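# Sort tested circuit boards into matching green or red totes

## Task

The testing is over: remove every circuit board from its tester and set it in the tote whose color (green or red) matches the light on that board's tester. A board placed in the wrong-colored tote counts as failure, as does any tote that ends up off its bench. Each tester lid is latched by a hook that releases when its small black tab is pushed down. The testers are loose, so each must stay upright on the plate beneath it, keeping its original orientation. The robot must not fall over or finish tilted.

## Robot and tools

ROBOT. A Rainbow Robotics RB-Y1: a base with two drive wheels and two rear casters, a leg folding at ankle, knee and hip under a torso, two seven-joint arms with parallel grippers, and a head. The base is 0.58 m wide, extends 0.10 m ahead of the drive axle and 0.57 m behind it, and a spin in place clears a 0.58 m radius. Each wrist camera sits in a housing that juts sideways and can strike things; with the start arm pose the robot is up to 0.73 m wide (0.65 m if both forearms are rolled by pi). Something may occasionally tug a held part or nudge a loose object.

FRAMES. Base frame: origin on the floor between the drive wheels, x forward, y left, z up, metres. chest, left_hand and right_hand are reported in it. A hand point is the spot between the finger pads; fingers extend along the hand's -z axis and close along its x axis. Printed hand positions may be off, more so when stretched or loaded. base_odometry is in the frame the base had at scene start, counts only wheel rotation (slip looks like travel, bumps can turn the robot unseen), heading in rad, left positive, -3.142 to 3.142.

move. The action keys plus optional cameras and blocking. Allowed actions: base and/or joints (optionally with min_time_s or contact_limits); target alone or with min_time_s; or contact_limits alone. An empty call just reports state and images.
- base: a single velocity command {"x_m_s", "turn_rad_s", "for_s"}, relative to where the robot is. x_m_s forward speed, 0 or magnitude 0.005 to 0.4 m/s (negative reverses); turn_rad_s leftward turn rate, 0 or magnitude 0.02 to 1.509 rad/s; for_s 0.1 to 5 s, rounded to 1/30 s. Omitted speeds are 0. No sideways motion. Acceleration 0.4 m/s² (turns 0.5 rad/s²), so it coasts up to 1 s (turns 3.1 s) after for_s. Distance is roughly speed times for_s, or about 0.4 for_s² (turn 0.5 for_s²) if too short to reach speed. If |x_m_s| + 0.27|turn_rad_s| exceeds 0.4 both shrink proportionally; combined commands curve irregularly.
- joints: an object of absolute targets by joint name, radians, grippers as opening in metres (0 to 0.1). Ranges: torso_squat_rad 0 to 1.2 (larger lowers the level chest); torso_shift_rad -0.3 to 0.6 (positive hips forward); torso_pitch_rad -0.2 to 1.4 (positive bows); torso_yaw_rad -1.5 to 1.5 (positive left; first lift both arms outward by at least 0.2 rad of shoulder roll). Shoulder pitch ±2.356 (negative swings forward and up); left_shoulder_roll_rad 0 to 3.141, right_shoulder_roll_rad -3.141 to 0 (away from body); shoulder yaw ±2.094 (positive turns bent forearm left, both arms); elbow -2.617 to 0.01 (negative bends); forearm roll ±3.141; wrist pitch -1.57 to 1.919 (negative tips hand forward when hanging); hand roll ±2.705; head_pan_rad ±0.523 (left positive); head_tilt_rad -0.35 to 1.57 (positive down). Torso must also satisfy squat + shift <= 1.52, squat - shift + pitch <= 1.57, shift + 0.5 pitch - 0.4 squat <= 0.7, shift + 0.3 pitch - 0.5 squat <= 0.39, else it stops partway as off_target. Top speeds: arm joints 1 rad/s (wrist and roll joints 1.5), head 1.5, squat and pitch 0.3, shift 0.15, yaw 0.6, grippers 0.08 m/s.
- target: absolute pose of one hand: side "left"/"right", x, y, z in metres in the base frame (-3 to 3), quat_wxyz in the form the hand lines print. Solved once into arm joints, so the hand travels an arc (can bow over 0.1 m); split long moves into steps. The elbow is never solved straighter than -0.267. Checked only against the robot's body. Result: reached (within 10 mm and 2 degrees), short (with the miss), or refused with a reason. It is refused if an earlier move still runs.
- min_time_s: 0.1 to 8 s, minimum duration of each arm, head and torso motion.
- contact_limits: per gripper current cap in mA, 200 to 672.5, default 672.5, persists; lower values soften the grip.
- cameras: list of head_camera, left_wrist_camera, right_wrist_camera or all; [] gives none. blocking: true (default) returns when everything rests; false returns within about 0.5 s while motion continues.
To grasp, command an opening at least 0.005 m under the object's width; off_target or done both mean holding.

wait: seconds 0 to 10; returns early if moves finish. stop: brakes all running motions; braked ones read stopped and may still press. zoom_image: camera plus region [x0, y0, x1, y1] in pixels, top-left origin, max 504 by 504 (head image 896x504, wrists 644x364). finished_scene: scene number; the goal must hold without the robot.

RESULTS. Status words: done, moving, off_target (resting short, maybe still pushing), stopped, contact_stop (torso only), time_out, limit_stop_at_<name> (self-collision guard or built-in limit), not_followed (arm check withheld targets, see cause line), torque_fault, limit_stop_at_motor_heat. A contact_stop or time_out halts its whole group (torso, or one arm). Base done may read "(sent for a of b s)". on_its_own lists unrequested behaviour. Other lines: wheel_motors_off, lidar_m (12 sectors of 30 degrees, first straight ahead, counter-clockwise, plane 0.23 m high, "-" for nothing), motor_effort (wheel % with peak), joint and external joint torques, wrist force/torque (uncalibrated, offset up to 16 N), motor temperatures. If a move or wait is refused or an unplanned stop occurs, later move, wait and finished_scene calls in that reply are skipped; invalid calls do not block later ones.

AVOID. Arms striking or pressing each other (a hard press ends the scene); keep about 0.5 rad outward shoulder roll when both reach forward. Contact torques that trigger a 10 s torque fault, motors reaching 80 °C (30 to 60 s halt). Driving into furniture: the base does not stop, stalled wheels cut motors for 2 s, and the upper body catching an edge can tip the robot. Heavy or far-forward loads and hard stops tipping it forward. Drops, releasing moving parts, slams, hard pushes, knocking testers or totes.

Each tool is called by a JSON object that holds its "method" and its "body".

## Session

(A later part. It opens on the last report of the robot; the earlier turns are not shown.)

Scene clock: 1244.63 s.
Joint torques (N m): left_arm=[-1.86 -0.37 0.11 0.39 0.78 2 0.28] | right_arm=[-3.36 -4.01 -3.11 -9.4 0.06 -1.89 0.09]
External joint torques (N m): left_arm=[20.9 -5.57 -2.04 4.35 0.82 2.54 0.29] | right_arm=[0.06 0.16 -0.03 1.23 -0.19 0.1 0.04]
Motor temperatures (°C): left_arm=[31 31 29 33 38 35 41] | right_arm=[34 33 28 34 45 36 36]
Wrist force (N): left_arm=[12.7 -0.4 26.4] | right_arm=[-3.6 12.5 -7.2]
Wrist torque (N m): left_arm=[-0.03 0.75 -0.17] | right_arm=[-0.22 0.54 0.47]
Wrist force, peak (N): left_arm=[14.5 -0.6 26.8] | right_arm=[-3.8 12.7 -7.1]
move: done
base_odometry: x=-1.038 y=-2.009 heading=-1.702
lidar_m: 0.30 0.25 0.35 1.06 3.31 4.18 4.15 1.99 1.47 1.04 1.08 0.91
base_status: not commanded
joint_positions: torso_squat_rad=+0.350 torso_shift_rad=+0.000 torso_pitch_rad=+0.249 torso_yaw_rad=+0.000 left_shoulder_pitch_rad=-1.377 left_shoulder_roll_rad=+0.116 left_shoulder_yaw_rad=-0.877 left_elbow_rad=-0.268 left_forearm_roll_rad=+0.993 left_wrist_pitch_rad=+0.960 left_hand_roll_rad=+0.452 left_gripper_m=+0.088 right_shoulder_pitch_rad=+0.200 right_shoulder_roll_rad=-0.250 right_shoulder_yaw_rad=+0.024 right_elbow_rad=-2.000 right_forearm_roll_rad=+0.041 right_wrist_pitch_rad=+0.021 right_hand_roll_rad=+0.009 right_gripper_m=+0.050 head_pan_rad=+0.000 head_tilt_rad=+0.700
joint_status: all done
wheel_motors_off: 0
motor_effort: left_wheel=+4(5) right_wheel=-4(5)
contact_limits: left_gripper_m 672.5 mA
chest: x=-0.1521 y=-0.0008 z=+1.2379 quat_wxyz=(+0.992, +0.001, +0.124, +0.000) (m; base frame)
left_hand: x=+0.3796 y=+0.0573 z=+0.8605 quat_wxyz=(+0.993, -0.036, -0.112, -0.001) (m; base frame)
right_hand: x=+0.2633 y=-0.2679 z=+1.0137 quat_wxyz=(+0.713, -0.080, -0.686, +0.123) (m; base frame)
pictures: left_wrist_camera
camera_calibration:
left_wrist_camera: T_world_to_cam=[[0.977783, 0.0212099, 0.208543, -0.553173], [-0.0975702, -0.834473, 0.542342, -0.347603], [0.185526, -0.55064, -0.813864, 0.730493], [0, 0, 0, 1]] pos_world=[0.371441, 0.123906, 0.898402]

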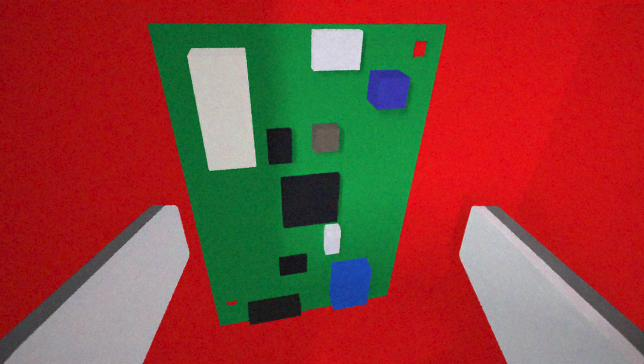

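{"method": "move", "body": {"target": {"side":"left","x":0.380,"y":0.058,"z":0.90,"quat_wxyz":[0.994,-0.034,-0.104,0]}, "cameras": []}}

{"method": "move", "body": {"target": {"side":"left","x":0.385,"y":0.058,"z":1.06,"quat_wxyz":[0.996,-0.027,-0.083,0]}, "cameras": ["head_camera","left_wrist_camera"]}}

Scene clock: 1251.60 s.
Joint torques (N m): left_arm=[-21.09 5.7 3.63 -4.27 0.05 -0.56 0.1] | right_arm=[-3.3 -4.27 -3 -9.3 -0.01 -1.92 0.04]
External joint torques (N m): left_arm=[1.94 0.04 -1.23 0.08 0.13 -0.11 0.11] | right_arm=[0.09 -0.1 0.09 1.34 -0.26 0.06 -0.01]
Motor temperatures (°C): left_arm=[30 31 29 33 38 35 41] | right_arm=[34 33 28 34 45 36 36]
Wrist force (N): left_arm=[-4.0 1.5 -10.5] | right_arm=[-3.5 12.6 -6.9]
Wrist torque (N m): left_arm=[-0.15 -0.58 -0.22] | right_arm=[-0.23 0.55 0.46]
Wrist force, peak (N): left_arm=[12.9 -0.7 26.1] | right_arm=[-3.5 12.7 -7.3]
move: done
base_odometry: x=-1.038 y=-2.009 heading=-1.702
lidar_m: 0.31 0.25 0.34 1.06 3.32 4.17 4.15 1.98 1.47 1.04 1.08 0.92
base_status: not commanded
joint_positions: torso_squat_rad=+0.350 torso_shift_rad=+0.000 torso_pitch_rad=+0.250 torso_yaw_rad=+0.000 left_shoulder_pitch_rad=-1.344 left_shoulder_roll_rad=+0.272 left_shoulder_yaw_rad=-0.898 left_elbow_rad=-0.632 left_forearm_roll_rad=+0.964 left_wrist_pitch_rad=+1.162 left_hand_roll_rad=+0.621 left_gripper_m=+0.088 right_shoulder_pitch_rad=+0.200 right_shoulder_roll_rad=-0.250 right_shoulder_yaw_rad=+0.024 right_elbow_rad=-2.000 right_forearm_roll_rad=+0.041 right_wrist_pitch_rad=+0.021 right_hand_roll_rad=+0.009 right_gripper_m=+0.050 head_pan_rad=+0.000 head_tilt_rad=+0.700
joint_status: all done
wheel_motors_off: 0
motor_effort: left_wheel=+4(5) right_wheel=-5(6)
contact_limits: left_gripper_m 672.5 mA
chest: x=-0.1516 y=-0.0007 z=+1.2379 quat_wxyz=(+0.992, +0.000, +0.125, +0.000) (m; base frame)
left_hand: x=+0.3795 y=+0.0578 z=+0.8995 quat_wxyz=(+0.995, -0.033, -0.097, -0.001) (m; base frame)
left_hand_status: reached (checked arc, planned for 0.7 s): 1 mm and 0.8 deg off.
right_hand: x=+0.2636 y=-0.2679 z=+1.0132 quat_wxyz=(+0.713, -0.080, -0.685, +0.123) (m; base frame)
pictures: none
No camera images: "cameras" was empty.

Scene clock: 1252.73 s.
Joint torques (N m): left_arm=[-21.79 6.86 6.7 -3.3 0.14 -0.51 0.12] | right_arm=[-3.29 -4.01 -3.22 -9.21 0.01 -1.95 0.01]
External joint torques (N m): left_arm=[2.21 -0.58 -0.49 0.57 0.26 -0.14 0.13] | right_arm=[0.09 0.16 -0.14 1.42 -0.23 0.03 -0.04]
Motor temperatures (°C): left_arm=[30 31 29 33 38 35 41] | right_arm=[34 33 28 34 45 36 36]
Wrist force (N): left_arm=[-3.8 1.5 -10.7] | right_arm=[-3.6 12.3 -6.7]
Wrist torque (N m): left_arm=[-0.17 -0.56 -0.20] | right_arm=[-0.19 0.52 0.47]
Wrist force, peak (N): left_arm=[-5.3 1.5 -12.3] | right_arm=[-3.3 12.6 -7.2]
move: done
base_odometry: x=-1.038 y=-2.009 heading=-1.702
lidar_m: 0.31 0.25 0.34 1.06 3.32 4.18 4.16 1.98 1.47 1.04 1.09 0.92
base_status: not commanded
joint_positions: torso_squat_rad=+0.350 torso_shift_rad=+0.000 torso_pitch_rad=+0.250 torso_yaw_rad=+0.000 left_shoulder_pitch_rad=-1.539 left_shoulder_roll_rad=+0.457 left_shoulder_yaw_rad=-0.809 left_elbow_rad=-0.939 left_forearm_roll_rad=+1.076 left_wrist_pitch_rad=+1.566 left_hand_roll_rad=+0.738 left_gripper_m=+0.088 right_shoulder_pitch_rad=+0.200 right_shoulder_roll_rad=-0.250 right_shoulder_yaw_rad=+0.024 right_elbow_rad=-2.000 right_forearm_roll_rad=+0.041 right_wrist_pitch_rad=+0.021 right_hand_roll_rad=+0.009 right_gripper_m=+0.050 head_pan_rad=+0.000 head_tilt_rad=+0.700
joint_status: all done
wheel_motors_off: 0
motor_effort: left_wheel=+4(5) right_wheel=-5(5)
contact_limits: left_gripper_m 672.5 mA
chest: x=-0.1515 y=-0.0007 z=+1.2379 quat_wxyz=(+0.992, +0.000, +0.125, +0.000) (m; base frame)
left_hand: x=+0.3851 y=+0.0580 z=+1.0601 quat_wxyz=(+0.996, -0.026, -0.082, +0.000) (m; base frame)
left_hand_status: reached (checked arc, planned for 0.6 s): 0 mm and 0.1 deg off.
right_hand: x=+0.2636 y=-0.2679 z=+1.0132 quat_wxyz=(+0.713, -0.080, -0.685, +0.123) (m; base frame)
pictures: head_camera, left_wrist_camera
camera_calibration:
head_camera: T_world_to_cam=[[0.0310269, -0.998753, 0.0391163, -0.0557925], [-0.789054, -0.0484975, -0.612406, 0.86866], [0.61354, -0.0118638, -0.789575, 1.11463], [0, 0, 0, 1]] pos_world=[0.00327993, -0.000371274, 1.41424]
left_wrist_camera: T_world_to_cam=[[0.988501, 0.0186144, 0.150064, -0.542134], [-0.0646076, -0.845263, 0.530431, -0.454115], [0.136717, -0.534027, -0.83434, 0.931875], [0, 0, 0, 1]] pos_world=[0.379157, 0.123891, 1.09973]

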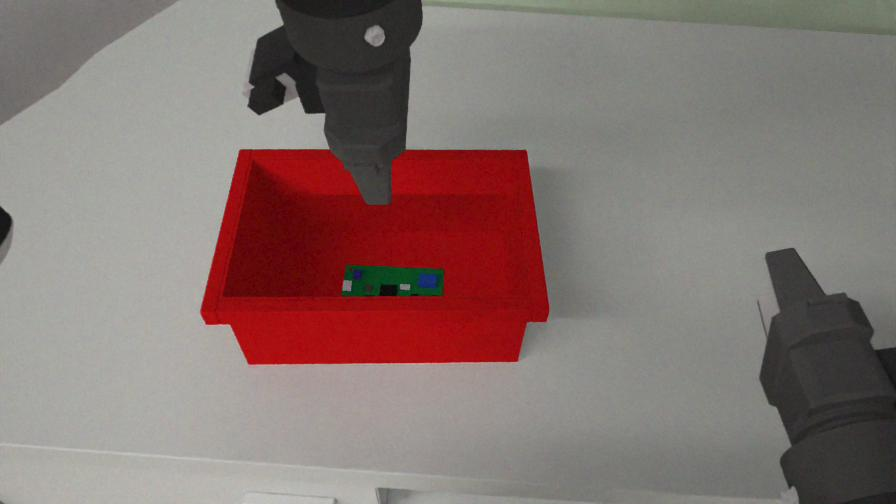

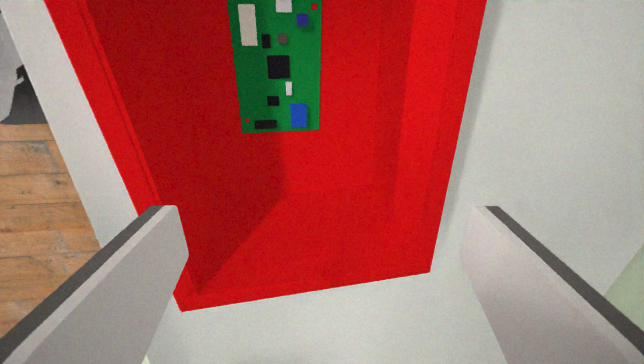

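{"method": "finished_scene", "body": {"scene": 1}}

The scene is finished: the task was done.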